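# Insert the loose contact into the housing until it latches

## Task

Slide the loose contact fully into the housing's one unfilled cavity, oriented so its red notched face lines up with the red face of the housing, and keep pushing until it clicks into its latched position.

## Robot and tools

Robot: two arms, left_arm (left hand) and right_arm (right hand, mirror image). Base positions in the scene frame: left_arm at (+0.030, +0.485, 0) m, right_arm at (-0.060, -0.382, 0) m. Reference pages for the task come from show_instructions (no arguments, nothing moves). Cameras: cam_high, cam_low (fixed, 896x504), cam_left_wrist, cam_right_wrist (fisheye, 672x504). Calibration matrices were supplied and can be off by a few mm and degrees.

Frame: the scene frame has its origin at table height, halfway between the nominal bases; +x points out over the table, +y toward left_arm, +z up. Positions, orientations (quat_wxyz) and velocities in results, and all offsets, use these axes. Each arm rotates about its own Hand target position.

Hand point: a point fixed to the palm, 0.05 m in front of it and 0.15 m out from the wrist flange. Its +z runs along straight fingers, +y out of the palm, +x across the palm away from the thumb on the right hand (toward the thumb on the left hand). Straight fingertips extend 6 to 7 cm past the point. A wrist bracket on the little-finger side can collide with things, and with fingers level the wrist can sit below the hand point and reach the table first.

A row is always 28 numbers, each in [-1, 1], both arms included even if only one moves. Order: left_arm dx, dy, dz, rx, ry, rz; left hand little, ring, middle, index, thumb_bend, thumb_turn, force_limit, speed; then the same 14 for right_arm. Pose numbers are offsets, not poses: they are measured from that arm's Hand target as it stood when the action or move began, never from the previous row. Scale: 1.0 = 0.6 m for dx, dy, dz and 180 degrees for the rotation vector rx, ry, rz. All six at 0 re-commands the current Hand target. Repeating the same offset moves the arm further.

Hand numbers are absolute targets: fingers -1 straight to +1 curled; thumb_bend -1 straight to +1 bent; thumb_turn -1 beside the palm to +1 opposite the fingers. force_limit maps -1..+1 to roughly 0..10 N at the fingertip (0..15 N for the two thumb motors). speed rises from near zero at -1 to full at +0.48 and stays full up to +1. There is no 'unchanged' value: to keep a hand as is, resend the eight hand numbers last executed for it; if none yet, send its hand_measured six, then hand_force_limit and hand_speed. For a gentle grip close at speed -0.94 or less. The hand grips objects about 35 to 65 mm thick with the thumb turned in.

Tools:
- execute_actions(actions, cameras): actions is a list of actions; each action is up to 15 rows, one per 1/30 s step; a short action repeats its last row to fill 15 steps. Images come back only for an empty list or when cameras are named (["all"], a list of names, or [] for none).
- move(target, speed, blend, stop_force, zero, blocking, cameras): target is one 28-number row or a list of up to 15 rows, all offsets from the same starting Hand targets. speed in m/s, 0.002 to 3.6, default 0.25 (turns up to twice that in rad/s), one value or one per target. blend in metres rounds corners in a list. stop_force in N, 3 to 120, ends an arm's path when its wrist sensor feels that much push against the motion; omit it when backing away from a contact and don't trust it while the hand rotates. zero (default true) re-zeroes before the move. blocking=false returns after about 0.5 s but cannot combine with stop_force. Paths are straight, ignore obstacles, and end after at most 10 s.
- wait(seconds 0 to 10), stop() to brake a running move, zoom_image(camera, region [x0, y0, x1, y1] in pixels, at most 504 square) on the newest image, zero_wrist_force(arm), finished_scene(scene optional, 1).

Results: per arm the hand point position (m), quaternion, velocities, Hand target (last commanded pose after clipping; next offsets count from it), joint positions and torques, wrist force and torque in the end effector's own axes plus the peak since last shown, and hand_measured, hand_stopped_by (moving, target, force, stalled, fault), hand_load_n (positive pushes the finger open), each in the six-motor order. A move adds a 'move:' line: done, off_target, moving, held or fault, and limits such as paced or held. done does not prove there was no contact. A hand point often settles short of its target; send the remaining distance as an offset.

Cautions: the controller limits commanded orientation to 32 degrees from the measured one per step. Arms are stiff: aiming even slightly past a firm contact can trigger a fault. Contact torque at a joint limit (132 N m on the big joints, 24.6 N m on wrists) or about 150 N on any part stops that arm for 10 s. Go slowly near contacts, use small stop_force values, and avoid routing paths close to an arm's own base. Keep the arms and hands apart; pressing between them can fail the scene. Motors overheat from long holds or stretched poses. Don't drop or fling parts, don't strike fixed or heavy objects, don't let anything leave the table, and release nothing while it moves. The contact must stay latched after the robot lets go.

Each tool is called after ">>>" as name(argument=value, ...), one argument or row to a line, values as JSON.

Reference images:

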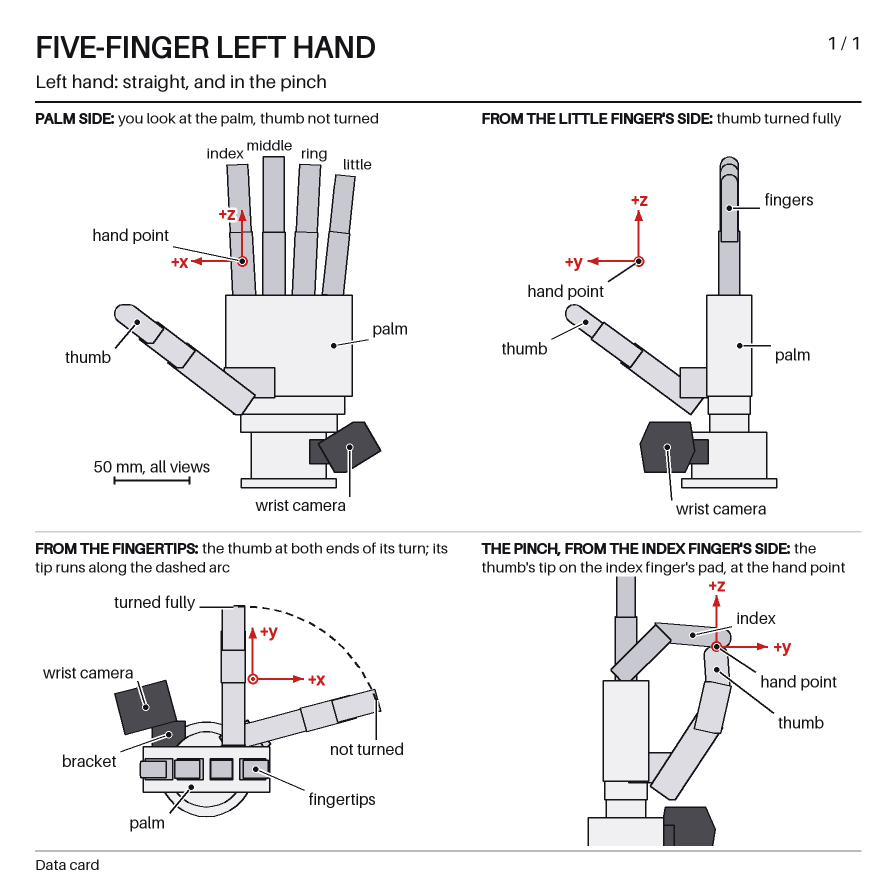

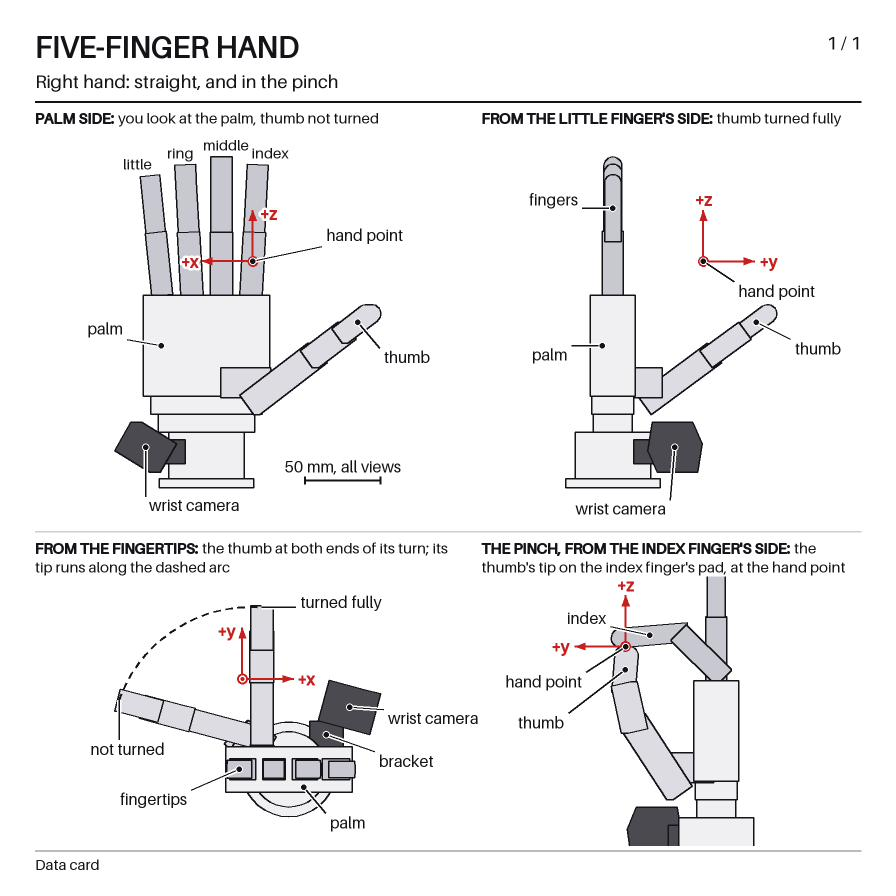

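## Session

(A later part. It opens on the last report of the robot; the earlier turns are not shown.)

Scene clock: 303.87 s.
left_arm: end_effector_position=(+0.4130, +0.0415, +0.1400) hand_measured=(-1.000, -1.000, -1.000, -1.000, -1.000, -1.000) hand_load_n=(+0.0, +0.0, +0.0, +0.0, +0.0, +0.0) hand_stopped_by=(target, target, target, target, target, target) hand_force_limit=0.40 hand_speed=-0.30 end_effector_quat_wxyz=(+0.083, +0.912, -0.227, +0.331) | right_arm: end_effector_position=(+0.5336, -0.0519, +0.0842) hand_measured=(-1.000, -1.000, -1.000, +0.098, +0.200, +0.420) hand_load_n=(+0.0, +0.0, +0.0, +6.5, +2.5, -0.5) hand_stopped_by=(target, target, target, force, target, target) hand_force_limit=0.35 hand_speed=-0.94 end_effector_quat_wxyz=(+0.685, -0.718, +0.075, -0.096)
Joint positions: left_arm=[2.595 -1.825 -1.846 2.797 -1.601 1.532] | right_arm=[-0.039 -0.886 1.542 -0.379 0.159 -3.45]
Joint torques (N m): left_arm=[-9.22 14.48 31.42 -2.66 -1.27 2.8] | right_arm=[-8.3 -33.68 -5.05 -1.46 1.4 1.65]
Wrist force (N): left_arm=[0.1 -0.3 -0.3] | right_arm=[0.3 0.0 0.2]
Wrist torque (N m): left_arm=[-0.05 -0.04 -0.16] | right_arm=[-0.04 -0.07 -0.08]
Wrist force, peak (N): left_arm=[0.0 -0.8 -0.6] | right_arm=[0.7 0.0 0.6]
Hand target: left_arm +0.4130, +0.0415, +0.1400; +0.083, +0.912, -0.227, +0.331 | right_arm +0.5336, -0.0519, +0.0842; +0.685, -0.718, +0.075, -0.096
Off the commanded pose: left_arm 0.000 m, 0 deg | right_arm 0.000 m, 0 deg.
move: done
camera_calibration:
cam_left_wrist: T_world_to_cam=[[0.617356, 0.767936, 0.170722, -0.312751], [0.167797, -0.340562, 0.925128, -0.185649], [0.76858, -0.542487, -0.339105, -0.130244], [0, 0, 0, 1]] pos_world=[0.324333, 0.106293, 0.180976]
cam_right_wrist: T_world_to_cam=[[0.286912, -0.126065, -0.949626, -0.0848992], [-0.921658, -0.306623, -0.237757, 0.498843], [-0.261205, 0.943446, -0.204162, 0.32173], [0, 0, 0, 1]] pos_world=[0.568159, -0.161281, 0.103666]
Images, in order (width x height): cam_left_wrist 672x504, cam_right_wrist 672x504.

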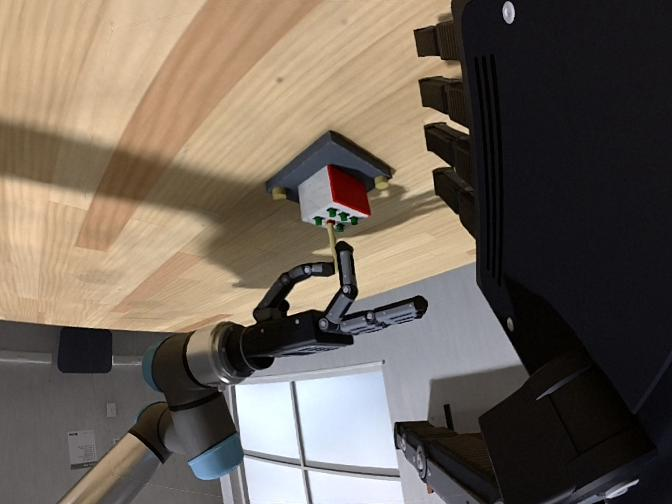

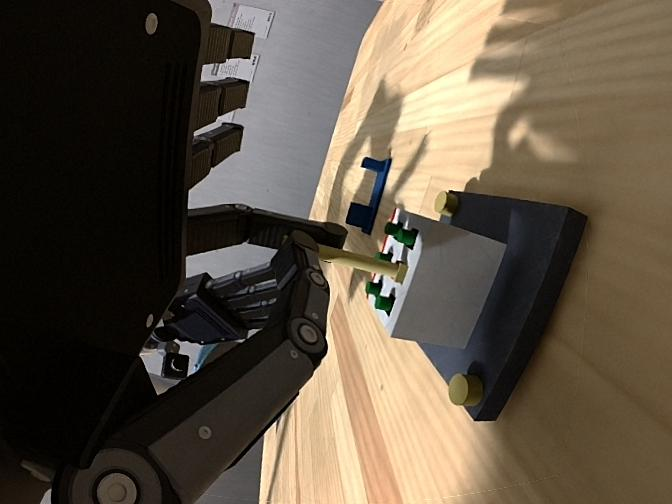

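>>> move(
  target=[0,0,0,0,0,0,-1,-1,-1,-1,-1,-1,0.4,-0.3,0,0,-0.0267,0,0,0,-1,-1,-1,0.55,0.2,0.42,0.35,-0.94],
  speed=0.012,
  stop_force=6,
  cameras=["cam_left_wrist","cam_right_wrist"],
)

>>> zoom_image(
  camera="cam_right_wrist",
  region=[280, 200, 480, 310],
)

>>> zoom_image(
  camera="cam_left_wrist",
  region=[300, 180, 370, 290],
)

Scene clock: 305.67 s.
left_arm: end_effector_position=(+0.4130, +0.0415, +0.1400) hand_measured=(-1.000, -1.000, -1.000, -1.000, -1.000, -1.000) hand_load_n=(+0.0, +0.0, +0.0, -0.5, +0.0, +0.0) hand_stopped_by=(target, target, target, target, target, target) hand_force_limit=0.40 hand_speed=-0.30 end_effector_quat_wxyz=(+0.083, +0.912, -0.227, +0.331) | right_arm: end_effector_position=(+0.5336, -0.0519, +0.0817) hand_measured=(-1.000, -1.000, -1.000, +0.098, +0.200, +0.420) hand_load_n=(+0.0, +0.0, +0.0, +6.0, +1.5, +0.0) hand_stopped_by=(target, target, target, force, target, target) hand_force_limit=0.35 hand_speed=-0.94 end_effector_quat_wxyz=(+0.685, -0.718, +0.075, -0.096)
Joint positions: left_arm=[2.595 -1.825 -1.846 2.797 -1.601 1.532] | right_arm=[-0.039 -0.882 1.543 -0.384 0.159 -3.45]
Joint torques (N m): left_arm=[-9.36 15.56 30.5 -2.44 -1.43 2.88] | right_arm=[-8.64 -47.88 -29.31 2.03 1.35 1.35]
Wrist force (N): left_arm=[0.1 -0.4 -0.3] | right_arm=[0.6 0.3 0.4]
Wrist torque (N m): left_arm=[-0.07 -0.03 -0.16] | right_arm=[-0.01 -0.12 0.03]
Wrist force, peak (N): left_arm=[0.3 -0.4 -0.8] | right_arm=[0.3 -6.3 0.1]
Hand target: left_arm +0.4130, +0.0415, +0.1400; +0.083, +0.912, -0.227, +0.331 | right_arm +0.5336, -0.0519, +0.0817; +0.685, -0.718, +0.075, -0.096 (not the last commanded pose)
Off the commanded pose: left_arm 0.000 m, 0 deg | right_arm 0.014 m, 0 deg.
move: contact (right_arm)
camera_calibration:
cam_left_wrist: T_world_to_cam=[[0.617356, 0.767936, 0.170722, -0.312751], [0.167797, -0.340562, 0.925128, -0.185649], [0.76858, -0.542487, -0.339105, -0.130244], [0, 0, 0, 1]] pos_world=[0.324333, 0.106293, 0.180976]
cam_right_wrist: T_world_to_cam=[[0.286923, -0.126061, -0.949623, -0.0872793], [-0.921655, -0.306625, -0.237769, 0.498248], [-0.261204, 0.943446, -0.204163, 0.32122], [0, 0, 0, 1]] pos_world=[0.568159, -0.161281, 0.101166]
Images, in order (width x height): cam_left_wrist 672x504, cam_right_wrist 672x504.

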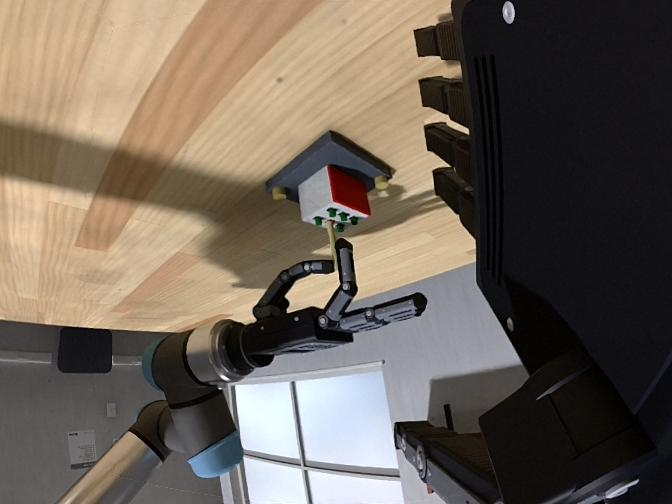

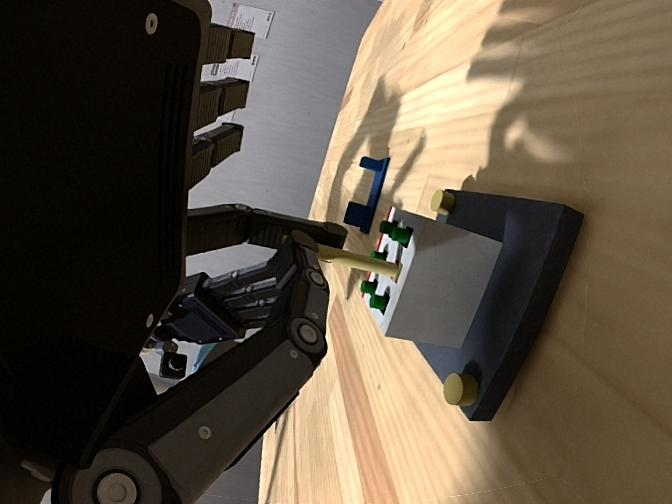

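Scaled by 2.520 from the camera's 672x504 image, which has a finer 960x720 frame.

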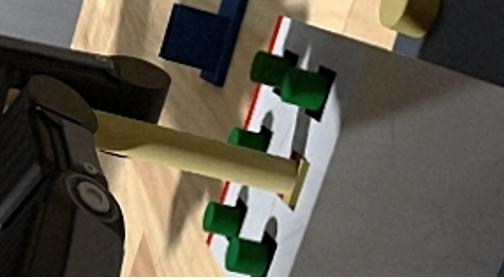

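Scaled by 4.582 from the camera's 672x504 image, which has a finer 960x720 frame.

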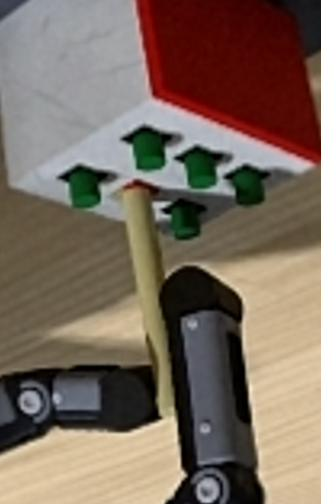

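>>> zoom_image(
  camera="cam_right_wrist",
  region=[370, 250, 420, 290],
)

>>> zoom_image(
  camera="cam_left_wrist",
  region=[312, 205, 352, 245],
)

Scaled by 10.080 from the camera's 672x504 image, which has a finer 960x720 frame.

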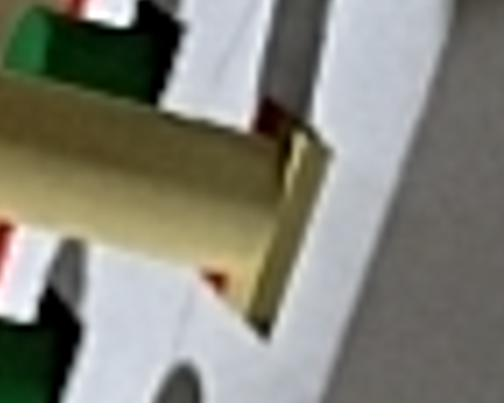

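Scaled by 12.600 from the camera's 672x504 image, which has a finer 960x720 frame.

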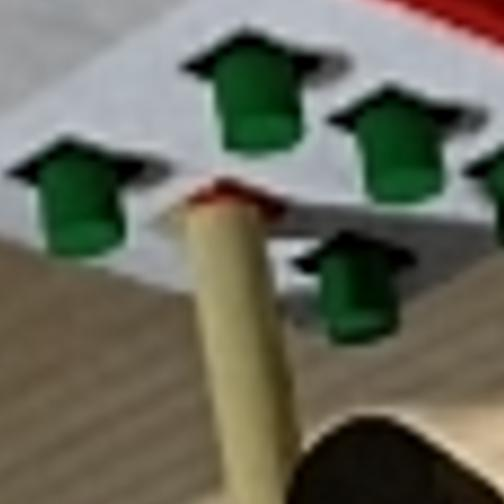

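>>> move(
  target=[0,0,0,0,0,0,-1,-1,-1,-1,-1,-1,0.4,-0.3,0,0,-0.0192,0,0,0,-1,-1,-1,0.55,0.2,0.42,0.35,-0.94],
  speed=0.008,
  stop_force=11,
  cameras=["cam_left_wrist","cam_right_wrist"],
)

>>> zoom_image(
  camera="cam_right_wrist",
  region=[280, 210, 430, 300],
)

>>> zoom_image(
  camera="cam_left_wrist",
  region=[300, 190, 370, 290],
)

Scene clock: 308.93 s.
left_arm: end_effector_position=(+0.4130, +0.0415, +0.1400) hand_measured=(-1.000, -1.000, -1.000, -1.000, -1.000, -1.000) hand_load_n=(+0.0, +0.0, +0.0, +0.0, -0.5, +0.0) hand_stopped_by=(target, target, target, target, target, target) hand_force_limit=0.40 hand_speed=-0.30 end_effector_quat_wxyz=(+0.083, +0.912, -0.227, +0.331) | right_arm: end_effector_position=(+0.5336, -0.0519, +0.0702) hand_measured=(-1.000, -1.000, -1.000, +0.098, +0.200, +0.420) hand_load_n=(+0.0, +0.0, +0.0, +5.0, -1.5, +0.0) hand_stopped_by=(target, target, target, force, target, target) hand_force_limit=0.35 hand_speed=-0.94 end_effector_quat_wxyz=(+0.685, -0.718, +0.075, -0.096)
Joint positions: left_arm=[2.595 -1.825 -1.846 2.797 -1.601 1.532] | right_arm=[-0.039 -0.865 1.549 -0.406 0.159 -3.45]
Joint torques (N m): left_arm=[-9.06 16.05 30.21 -2.34 -1.24 2.87] | right_arm=[-6.15 -30.66 -2.44 -1.46 1.54 1.51]
Wrist force (N): left_arm=[0.0 -0.3 -0.7] | right_arm=[2.1 -6.7 -4.0]
Wrist torque (N m): left_arm=[-0.02 -0.02 -0.17] | right_arm=[-0.23 -0.13 0.02]
Wrist force, peak (N): left_arm=[0.1 -0.7 -0.7] | right_arm=[2.1 -6.7 -4.0]
Hand target: left_arm +0.4130, +0.0415, +0.1400; +0.083, +0.912, -0.227, +0.331 | right_arm +0.5336, -0.0519, +0.0702; +0.685, -0.718, +0.075, -0.096
Off the commanded pose: left_arm 0.000 m, 0 deg | right_arm 0.000 m, 0 deg.
move: done
camera_calibration:
cam_left_wrist: T_world_to_cam=[[0.617356, 0.767936, 0.170722, -0.312751], [0.167797, -0.340562, 0.925128, -0.185649], [0.76858, -0.542487, -0.339105, -0.130244], [0, 0, 0, 1]] pos_world=[0.324333, 0.106293, 0.180976]
cam_right_wrist: T_world_to_cam=[[0.286923, -0.126061, -0.949623, -0.0981999], [-0.921655, -0.306625, -0.237769, 0.495514], [-0.261204, 0.943446, -0.204163, 0.318872], [0, 0, 0, 1]] pos_world=[0.568159, -0.161281, 0.0896664]
Images, in order (width x height): cam_left_wrist 672x504, cam_right_wrist 672x504.

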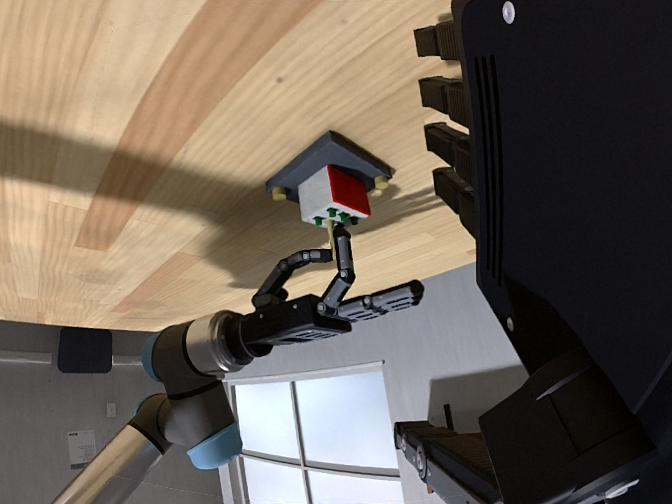

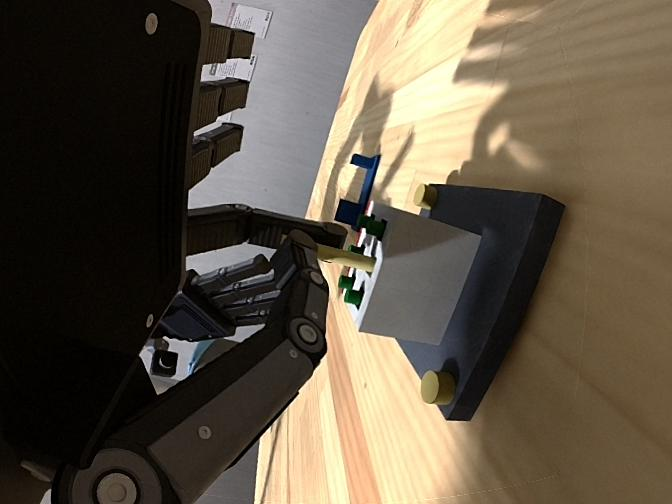

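Scaled by 3.360 from the camera's 672x504 image, which has a finer 960x720 frame.

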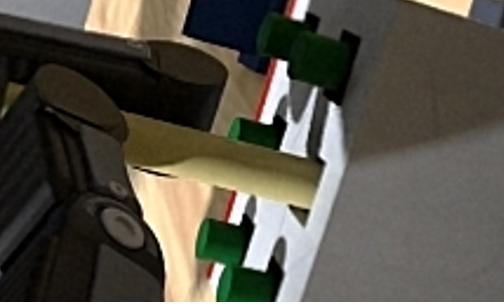

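Scaled by 5.040 from the camera's 672x504 image, which has a finer 960x720 frame.

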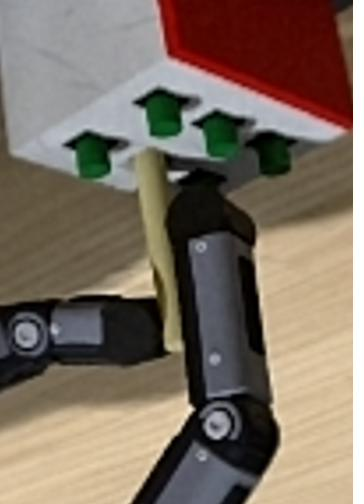

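>>> execute_actions(
  actions=[
    [[0,0,0,0,0,0,-1,-1,-1,-1,-1,-1,0.4,-0.3,0,0,0.002,0,0,0,-1,-1,-1,-0.1,0.2,0.42,0.35,-0.85]],
    [[0,0,0,0,0,0,-1,-1,-1,-1,-1,-1,0.4,-0.3,0,0,0,0,0,0,-1,-1,-1,-0.1,0.2,0.42,0.35,-0.85]],
  ],
  cameras=["cam_left_wrist","cam_right_wrist"],
)

>>> zoom_image(
  camera="cam_right_wrist",
  region=[280, 210, 430, 300],
)

>>> zoom_image(
  camera="cam_left_wrist",
  region=[300, 190, 370, 290],
)

Scene clock: 311.13 s.
left_arm: end_effector_position=(+0.4130, +0.0415, +0.1400) hand_measured=(-1.000, -1.000, -1.000, -1.000, -1.000, -1.000) hand_load_n=(+0.0, +0.0, +0.0, +0.0, +0.0, +0.0) hand_stopped_by=(target, target, target, target, target, target) hand_force_limit=0.40 hand_speed=-0.30 end_effector_quat_wxyz=(+0.083, +0.912, -0.227, +0.331) | right_arm: end_effector_position=(+0.5336, -0.0519, +0.0714) hand_measured=(-1.000, -1.000, -1.000, -0.100, +0.200, +0.420) hand_load_n=(+0.0, +0.0, +0.0, +0.0, +4.0, -1.5) hand_stopped_by=(target, target, target, target, target, target) hand_force_limit=0.35 hand_speed=-0.85 end_effector_quat_wxyz=(+0.685, -0.718, +0.075, -0.096)
Joint positions: left_arm=[2.595 -1.825 -1.846 2.797 -1.601 1.532] | right_arm=[-0.039 -0.867 1.548 -0.404 0.159 -3.45]
Joint torques (N m): left_arm=[-10.35 15.18 30.52 -2.59 -1.45 2.95] | right_arm=[-5.6 -49.85 -30.3 2.23 -0.05 -1.4]
Wrist force (N): left_arm=[-0.1 -0.2 -0.3] | right_arm=[2.1 4.0 -6.0]
Wrist torque (N m): left_arm=[-0.03 0.00 -0.18] | right_arm=[0.19 -0.12 0.06]
Wrist force, peak (N): left_arm=[0.4 -0.6 -0.7] | right_arm=[2.0 -6.5 -4.2]
Hand target: left_arm +0.4130, +0.0415, +0.1400; +0.083, +0.912, -0.227, +0.331 | right_arm +0.5336, -0.0519, +0.0714; +0.685, -0.718, +0.075, -0.096
Off the commanded pose: left_arm 0.000 m, 0 deg | right_arm 0.000 m, 0 deg.
Step readings (end_effector_position of left_arm | right_arm):
0: (+0.4130, +0.0415, +0.1400) | (+0.5336, -0.0519, +0.0702)
1: (+0.4130, +0.0415, +0.1400) | (+0.5336, -0.0519, +0.0702)
2: (+0.4130, +0.0415, +0.1400) | (+0.5336, -0.0519, +0.0702)
4: (+0.4130, +0.0415, +0.1400) | (+0.5336, -0.0519, +0.0706)
8: (+0.4130, +0.0415, +0.1400) | (+0.5335, -0.0519, +0.0711)
15: (+0.4130, +0.0415, +0.1400) | (+0.5336, -0.0519, +0.0714)
16: (+0.4130, +0.0415, +0.1400) | (+0.5336, -0.0519, +0.0714)
17: (+0.4130, +0.0415, +0.1400) | (+0.5336, -0.0519, +0.0714)
19: (+0.4130, +0.0415, +0.1400) | (+0.5336, -0.0519, +0.0714)
23: (+0.4130, +0.0415, +0.1400) | (+0.5336, -0.0519, +0.0714)
30: (+0.4130, +0.0415, +0.1400) | (+0.5336, -0.0519, +0.0714)
camera_calibration:
cam_left_wrist: T_world_to_cam=[[0.617356, 0.767936, 0.170722, -0.312751], [0.167797, -0.340562, 0.925128, -0.185649], [0.76858, -0.542487, -0.339105, -0.130244], [0, 0, 0, 1]] pos_world=[0.324333, 0.106293, 0.180976]
cam_right_wrist: T_world_to_cam=[[0.286912, -0.126065, -0.949626, -0.0970545], [-0.921658, -0.306623, -0.237757, 0.4958], [-0.261205, 0.943446, -0.204162, 0.319117], [0, 0, 0, 1]] pos_world=[0.568159, -0.161281, 0.0908663]
Images, in order (width x height): cam_left_wrist 672x504, cam_right_wrist 672x504.

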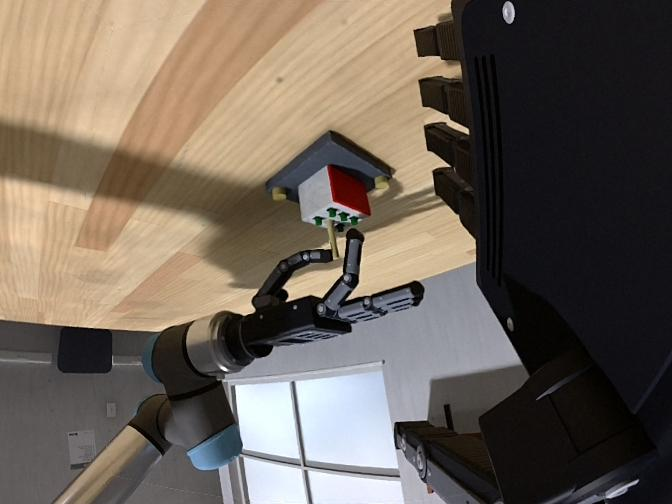

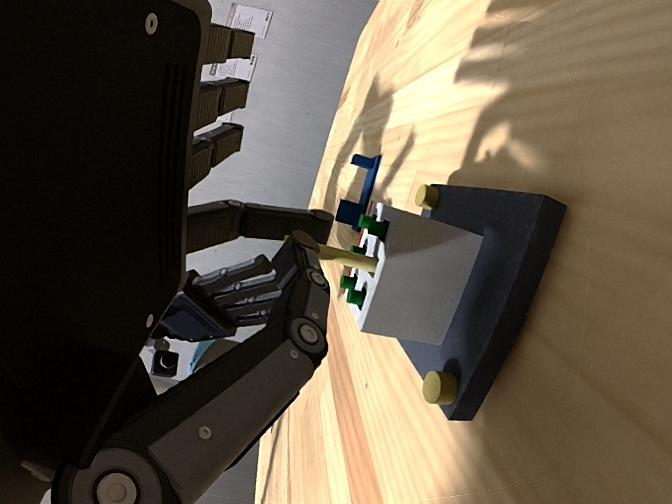

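Scaled by 3.360 from the camera's 672x504 image, which has a finer 960x720 frame.

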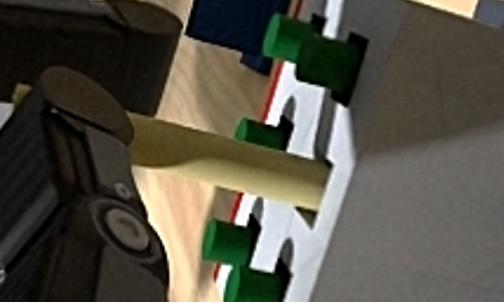

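Scaled by 5.040 from the camera's 672x504 image, which has a finer 960x720 frame.

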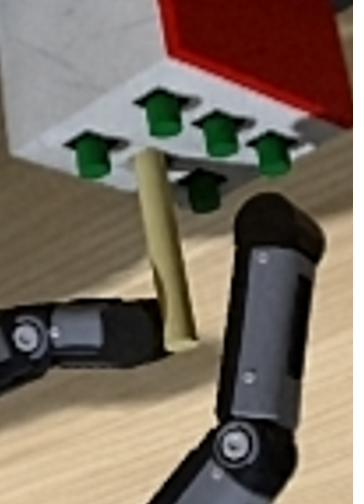

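>>> move(
  target=[
    [0,0,0,0,0,0,-1,-1,-1,-1,-1,-1,0.4,-0.3,-0.0032,-0.013,0.0006,0,0,0,-1,-1,-1,-0.1,0.2,0.42,0.35,-0.85],
    [0,0,0,0,0,0,-1,-1,-1,-1,-1,-1,0.4,-0.3,-0.0032,-0.013,0.12,0,0,0,-1,-1,-1,-0.1,0.2,0.42,0.35,-0.85],
  ],
  speed=[0.02,0.1],
  cameras=["all"],
)

>>> zoom_image(
  camera="cam_right_wrist",
  region=[380, 230, 600, 400],
)

>>> zoom_image(
  camera="cam_left_wrist",
  region=[290, 150, 390, 290],
)

>>> zoom_image(
  camera="cam_low",
  region=[415, 240, 465, 285],
)

Scene clock: 313.77 s.
left_arm: end_effector_position=(+0.4130, +0.0415, +0.1400) hand_measured=(-1.000, -1.000, -1.000, -1.000, -1.000, -1.000) hand_load_n=(+0.0, +0.0, +0.0, +0.0, +0.0, +0.0) hand_stopped_by=(target, target, target, target, target, target) hand_force_limit=0.40 hand_speed=-0.30 end_effector_quat_wxyz=(+0.083, +0.912, -0.227, +0.331) | right_arm: end_effector_position=(+0.5317, -0.0598, +0.1434) hand_measured=(-1.000, -1.000, -1.000, -0.100, +0.200, +0.420) hand_load_n=(+0.0, +0.0, -0.5, +0.0, +0.0, +0.0) hand_stopped_by=(target, target, target, target, target, target) hand_force_limit=0.35 hand_speed=-0.85 end_effector_quat_wxyz=(+0.685, -0.718, +0.075, -0.096)
Joint positions: left_arm=[2.595 -1.825 -1.846 2.797 -1.601 1.532] | right_arm=[-0.053 -0.964 1.503 -0.235 0.145 -3.476]
Joint torques (N m): left_arm=[-10.23 14.81 31.14 -2.56 -1.36 2.92] | right_arm=[7.77 -32.06 -30.56 2.1 0.28 -1.41]
Wrist force (N): left_arm=[0.1 -0.5 -0.2] | right_arm=[0.4 -0.3 0.8]
Wrist torque (N m): left_arm=[-0.08 -0.03 -0.16] | right_arm=[-0.08 -0.11 0.11]
Wrist force, peak (N): left_arm=[0.1 -0.7 -0.8] | right_arm=[2.2 4.6 -5.8]
Hand target: left_arm +0.4130, +0.0415, +0.1400; +0.083, +0.912, -0.227, +0.331 | right_arm +0.5317, -0.0597, +0.1434; +0.685, -0.718, +0.075, -0.096
Off the commanded pose: left_arm 0.000 m, 0 deg | right_arm 0.000 m, 0 deg.
move: done
camera_calibration:
cam_left_wrist: T_world_to_cam=[[0.617356, 0.767936, 0.170722, -0.312751], [0.167797, -0.340562, 0.925128, -0.185649], [0.76858, -0.542487, -0.339105, -0.130244], [0, 0, 0, 1]] pos_world=[0.324333, 0.106293, 0.180976]
cam_right_wrist: T_world_to_cam=[[0.286946, -0.125887, -0.949639, -0.0291193], [-0.921671, -0.306501, -0.237864, 0.508791], [-0.261121, 0.943509, -0.203976, 0.340707], [0, 0, 0, 1]] pos_world=[0.566259, -0.169181, 0.162866]

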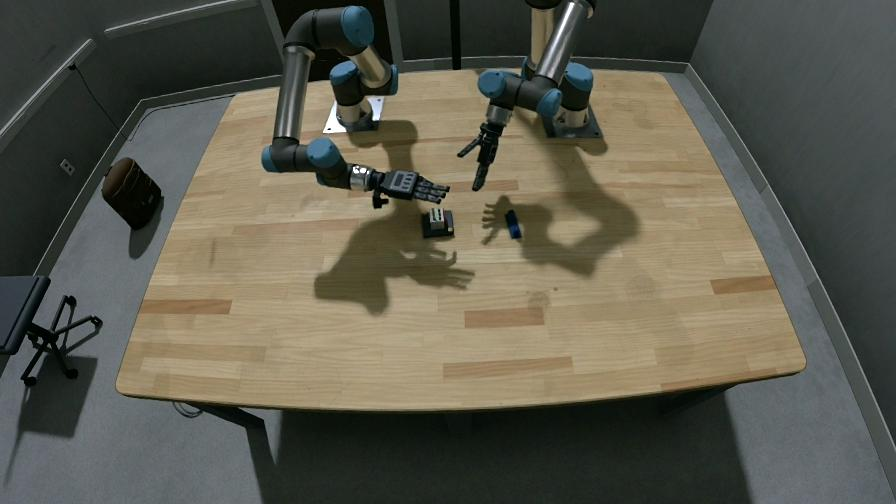

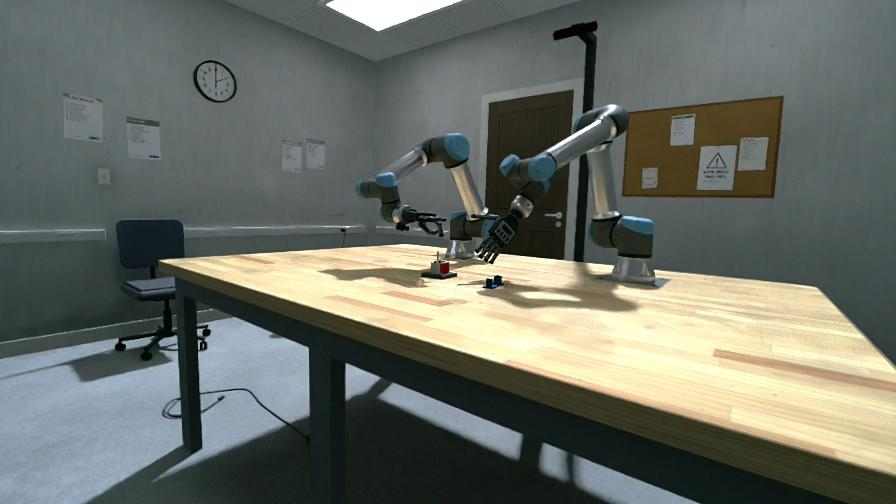

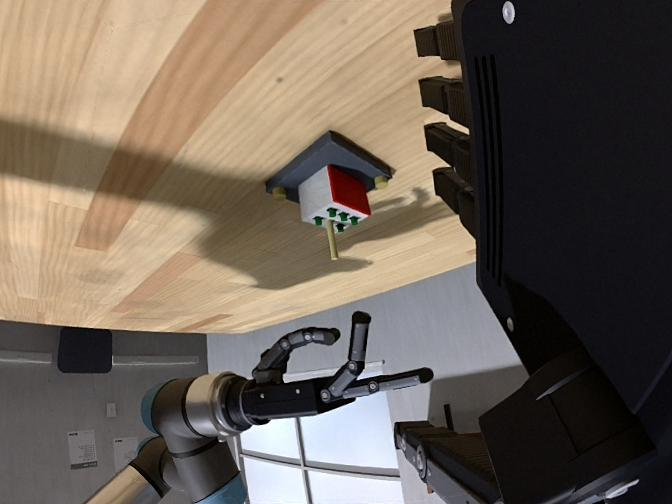

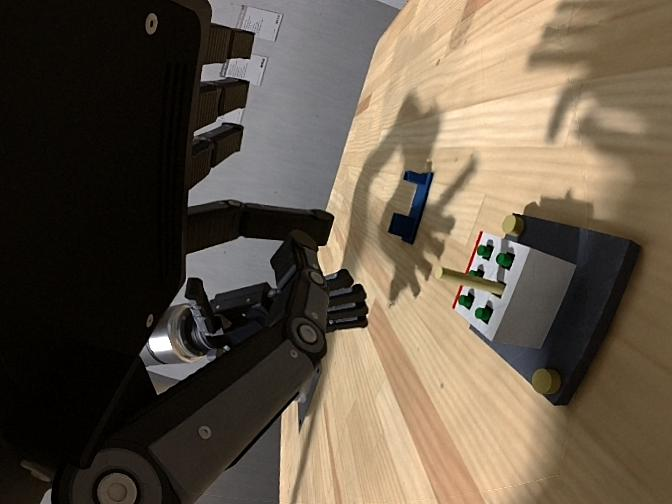

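Scaled by 2.291 from the camera's 672x504 image, which has a finer 960x720 frame.

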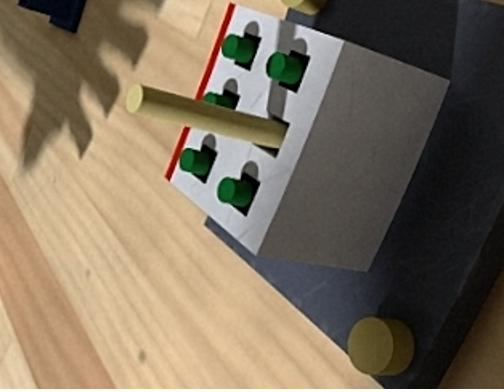

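Scaled by 3.600 from the camera's 672x504 image, which has a finer 960x720 frame.

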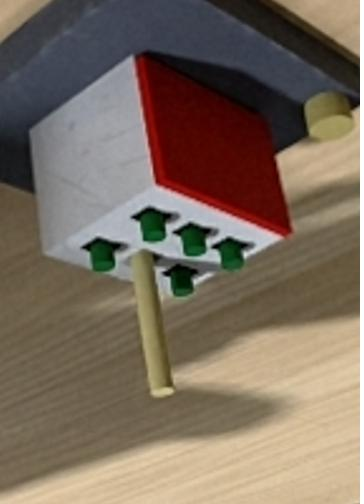

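Scaled by 10.080 from the camera's 896x504 image, which has a finer 1280x720 frame.

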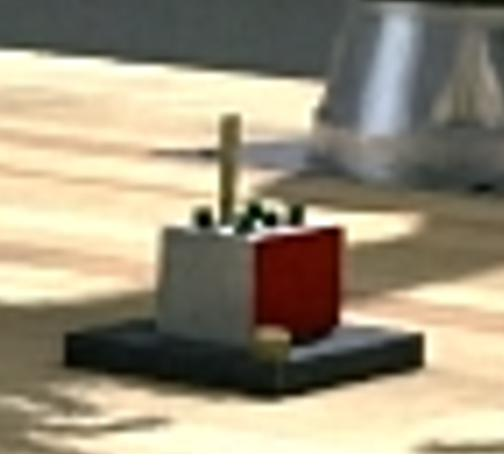

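>>> move(
  target=[
    [0,0.1808,0.0333,0,0,0,-1,-1,-1,-1,-1,-1,0.4,-0.3,-0.022,0.0942,-0.0333,0,0,0,-1,-1,-1,-1,-1,-1,0.35,-0.2],
    [0,0.1808,0.0333,0,0,0,-1,-1,-1,-1,-1,-1,0.4,-0.3,-0.022,0.0942,-0.114,0,0,0,-1,-1,-1,-1,-1,-1,0.35,-0.2],
  ],
  speed=[0.1,0.08],
  cameras=["all"],
)

>>> zoom_image(
  camera="cam_right_wrist",
  region=[0, 60, 300, 360],
)

>>> zoom_image(
  camera="cam_left_wrist",
  region=[180, 150, 330, 330],
)

>>> zoom_image(
  camera="cam_low",
  region=[405, 220, 475, 285],
)

Scene clock: 318.70 s.
left_arm: end_effector_position=(+0.4130, +0.1500, +0.1600) hand_measured=(-1.000, -1.000, -1.000, -1.000, -1.000, -1.000) hand_load_n=(+0.0, +0.0, +0.0, +0.0, +0.0, +0.0) hand_stopped_by=(target, target, target, target, target, target) hand_force_limit=0.40 hand_speed=-0.30 end_effector_quat_wxyz=(+0.083, +0.912, -0.227, +0.331) | right_arm: end_effector_position=(+0.5185, -0.0032, +0.0751) hand_measured=(-1.000, -1.000, -1.000, -1.000, -1.000, -1.000) hand_load_n=(+0.0, +0.0, +0.0, +0.0, +0.0, +0.0) hand_stopped_by=(target, target, target, target, target, target) hand_force_limit=0.35 hand_speed=-0.20 end_effector_quat_wxyz=(+0.685, -0.718, +0.075, -0.096)
Joint positions: left_arm=[2.903 -1.623 -2.031 2.764 -1.404 1.771] | right_arm=[0.049 -0.903 1.598 -0.514 0.244 -3.352]
Joint torques (N m): left_arm=[6.95 33.73 3.92 -2.72 2.29 2.79] | right_arm=[7.97 -32.11 -4.73 -1.9 1.87 1.93]
Wrist force (N): left_arm=[0.1 -0.1 -0.3] | right_arm=[0.2 0.1 0.7]
Wrist torque (N m): left_arm=[-0.01 -0.02 -0.15] | right_arm=[-0.03 -0.07 -0.10]
Wrist force, peak (N): left_arm=[-0.4 -0.9 -0.5] | right_arm=[0.1 -0.2 1.0]
Hand target: left_arm +0.4130, +0.1500, +0.1600; +0.083, +0.912, -0.227, +0.331 | right_arm +0.5185, -0.0032, +0.0750; +0.685, -0.718, +0.075, -0.096
Off the commanded pose: left_arm 0.000 m, 0 deg | right_arm 0.000 m, 0 deg.
move: done
camera_calibration:
cam_left_wrist: T_world_to_cam=[[0.617356, 0.767936, 0.170722, -0.399487], [0.167797, -0.340562, 0.925128, -0.1672], [0.76858, -0.542487, -0.339105, -0.0646017], [0, 0, 0, 1]] pos_world=[0.324333, 0.214793, 0.200976]
cam_right_wrist: T_world_to_cam=[[0.286951, -0.126162, -0.949601, -0.0831039], [-0.921641, -0.306676, -0.237757, 0.49768], [-0.261224, 0.943416, -0.204277, 0.27], [0, 0, 0, 1]] pos_world=[0.553059, -0.112581, 0.0945664]

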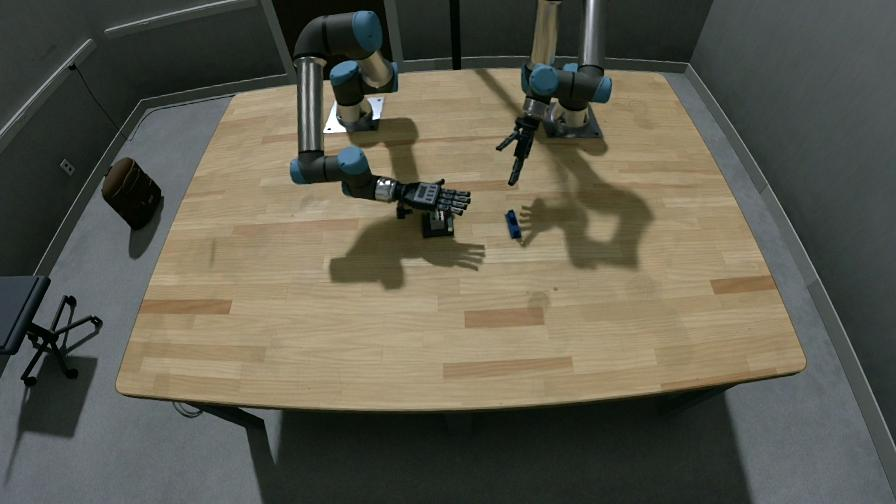

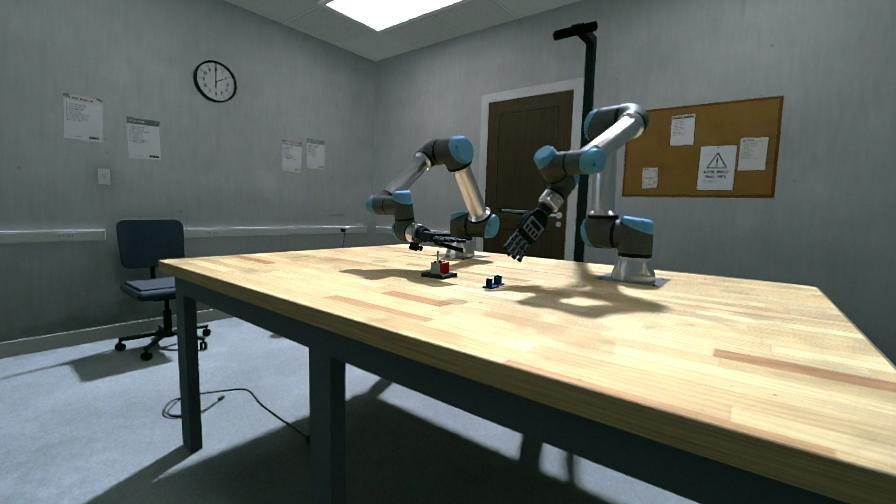

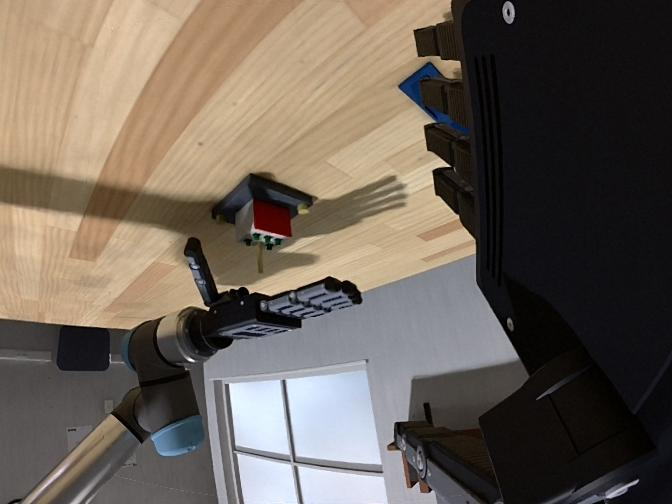

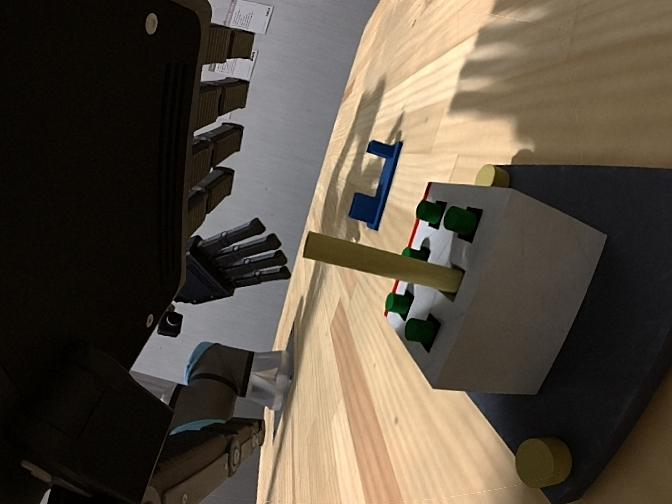

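Scaled by 1.680 from the camera's 672x504 image, which has a finer 960x720 frame.

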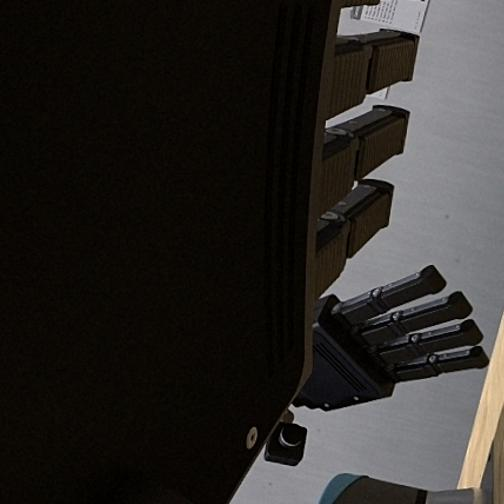

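Scaled by 2.800 from the camera's 672x504 image, which has a finer 960x720 frame.

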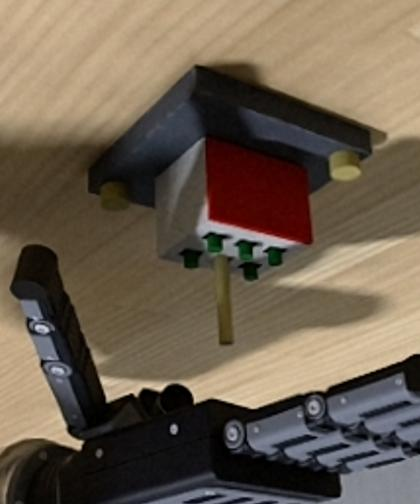

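Scaled by 7.200 from the camera's 896x504 image, which has a finer 1280x720 frame.

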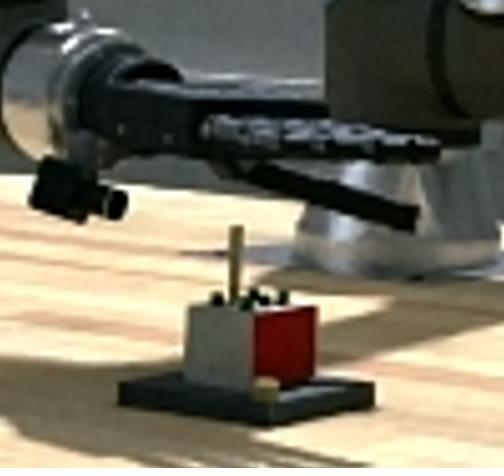

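>>> move(
  target=[
    [0,0,0,0,0,0,-1,-1,-1,-1,-1,-1,0.4,-0.3,0,0,-0.045,0,0,0,-1,-1,-1,-1,-1,-1,0.35,-0.2],
    [0,0,0,0,0,0,-1,-1,-1,-1,-1,-1,0.4,-0.3,0,0,-0.0733,0,0,0,-1,-1,-1,-1,-1,-1,0.35,-0.2],
  ],
  speed=[0.05,0.012],
  stop_force=8,
  cameras=["cam_low","cam_left_wrist","cam_right_wrist"],
)

>>> zoom_image(
  camera="cam_right_wrist",
  region=[180, 160, 480, 360],
)

>>> zoom_image(
  camera="cam_left_wrist",
  region=[180, 150, 330, 330],
)

>>> zoom_image(
  camera="cam_low",
  region=[405, 220, 475, 285],
)

Scene clock: 323.27 s.
left_arm: end_effector_position=(+0.4130, +0.1500, +0.1600) hand_measured=(-1.000, -1.000, -1.000, -1.000, -1.000, -1.000) hand_load_n=(+0.0, +0.0, +0.0, +0.0, +0.0, +0.0) hand_stopped_by=(target, target, target, target, target, target) hand_force_limit=0.40 hand_speed=-0.30 end_effector_quat_wxyz=(+0.083, +0.912, -0.227, +0.331) | right_arm: end_effector_position=(+0.5185, -0.0032, +0.0390) hand_measured=(-1.000, -1.000, -1.000, -1.000, -1.000, -1.000) hand_load_n=(+0.0, +0.0, +0.0, +0.0, +0.0, +0.0) hand_stopped_by=(target, target, target, target, target, target) hand_force_limit=0.35 hand_speed=-0.20 end_effector_quat_wxyz=(+0.685, -0.718, +0.075, -0.096)
Joint positions: left_arm=[2.903 -1.623 -2.031 2.764 -1.404 1.771] | right_arm=[0.049 -0.846 1.612 -0.584 0.244 -3.352]
Joint torques (N m): left_arm=[7.34 33.33 5.08 -2.55 2.39 2.94] | right_arm=[-1.43 -44.17 -24.13 1.95 1.27 0.1]
Wrist force (N): left_arm=[0.1 -0.3 -0.4] | right_arm=[0.2 -10.0 0.5]
Wrist torque (N m): left_arm=[-0.03 -0.02 -0.15] | right_arm=[-0.74 -0.06 -0.38]
Wrist force, peak (N): left_arm=[-0.1 -0.2 -0.9] | right_arm=[0.6 -24.3 -0.4]
Hand target: left_arm +0.4130, +0.1500, +0.1600; +0.083, +0.912, -0.227, +0.331 | right_arm +0.5185, -0.0032, +0.0390; +0.685, -0.718, +0.075, -0.096 (not the last commanded pose)
Off the commanded pose: left_arm 0.000 m, 0 deg | right_arm 0.008 m, 0 deg.
move: contact (right_arm); path passed 1 of 2 targets
camera_calibration:
cam_left_wrist: T_world_to_cam=[[0.617356, 0.767936, 0.170722, -0.399487], [0.167797, -0.340562, 0.925128, -0.1672], [0.76858, -0.542487, -0.339105, -0.0646017], [0, 0, 0, 1]] pos_world=[0.324333, 0.214793, 0.200976]
cam_right_wrist: T_world_to_cam=[[0.286839, -0.126101, -0.949643, -0.117408], [-0.921674, -0.306642, -0.237672, 0.48909], [-0.26123, 0.943435, -0.204181, 0.262605], [0, 0, 0, 1]] pos_world=[0.553059, -0.112581, 0.0583662]
Images, in order (width x height): cam_low 896x504, cam_left_wrist 672x504, cam_right_wrist 672x504.

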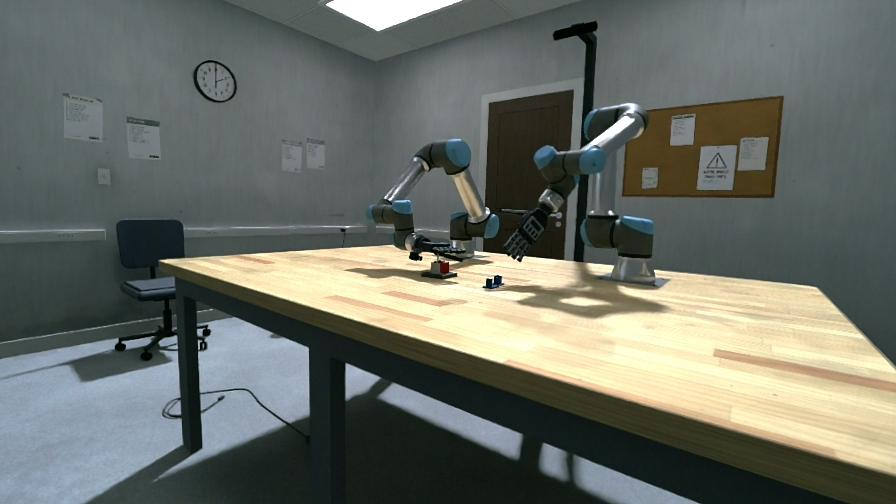

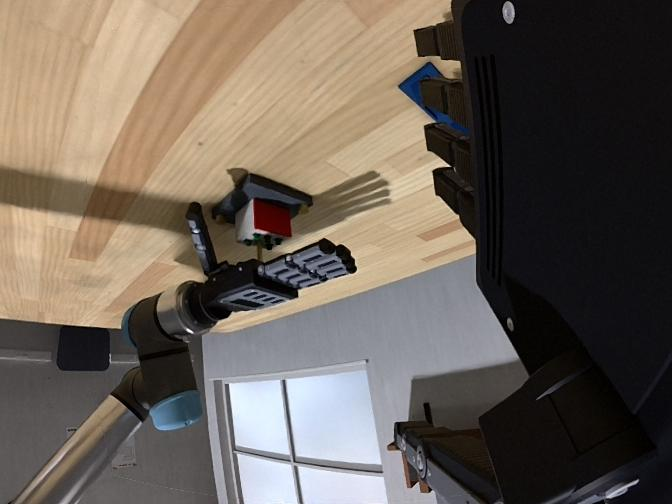

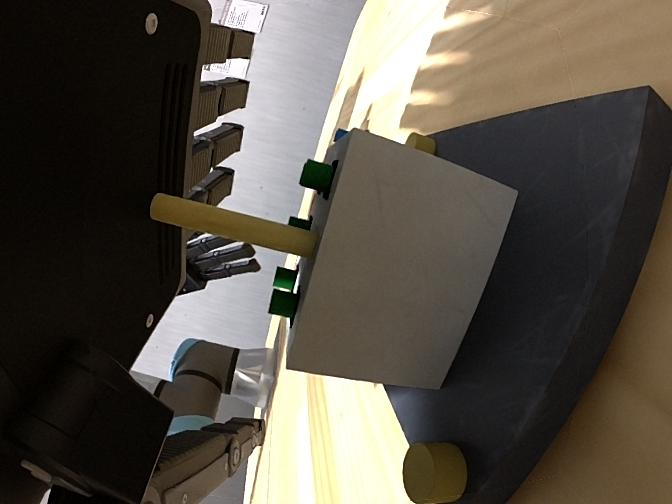

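Scaled by 1.680 from the camera's 672x504 image, which has a finer 960x720 frame.

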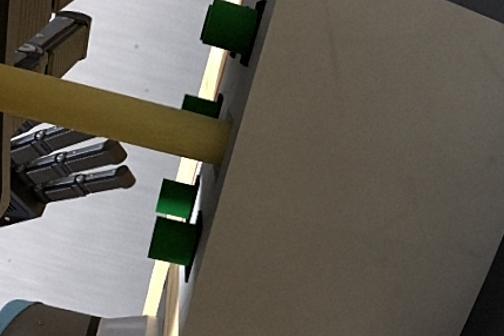

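Scaled by 2.800 from the camera's 672x504 image, which has a finer 960x720 frame.

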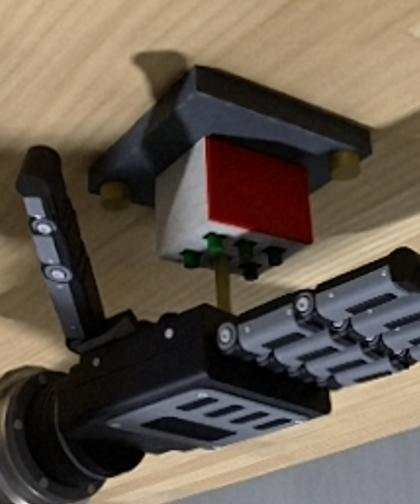

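Scaled by 7.200 from the camera's 896x504 image, which has a finer 1280x720 frame.

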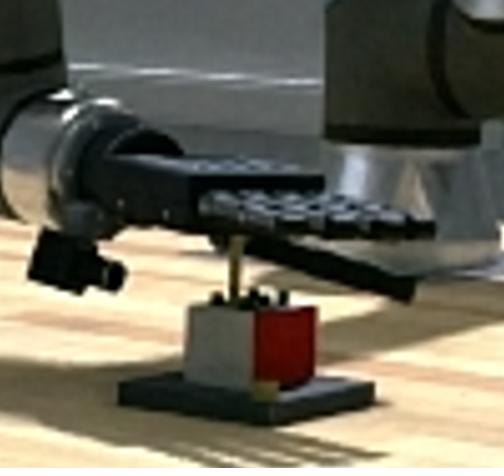

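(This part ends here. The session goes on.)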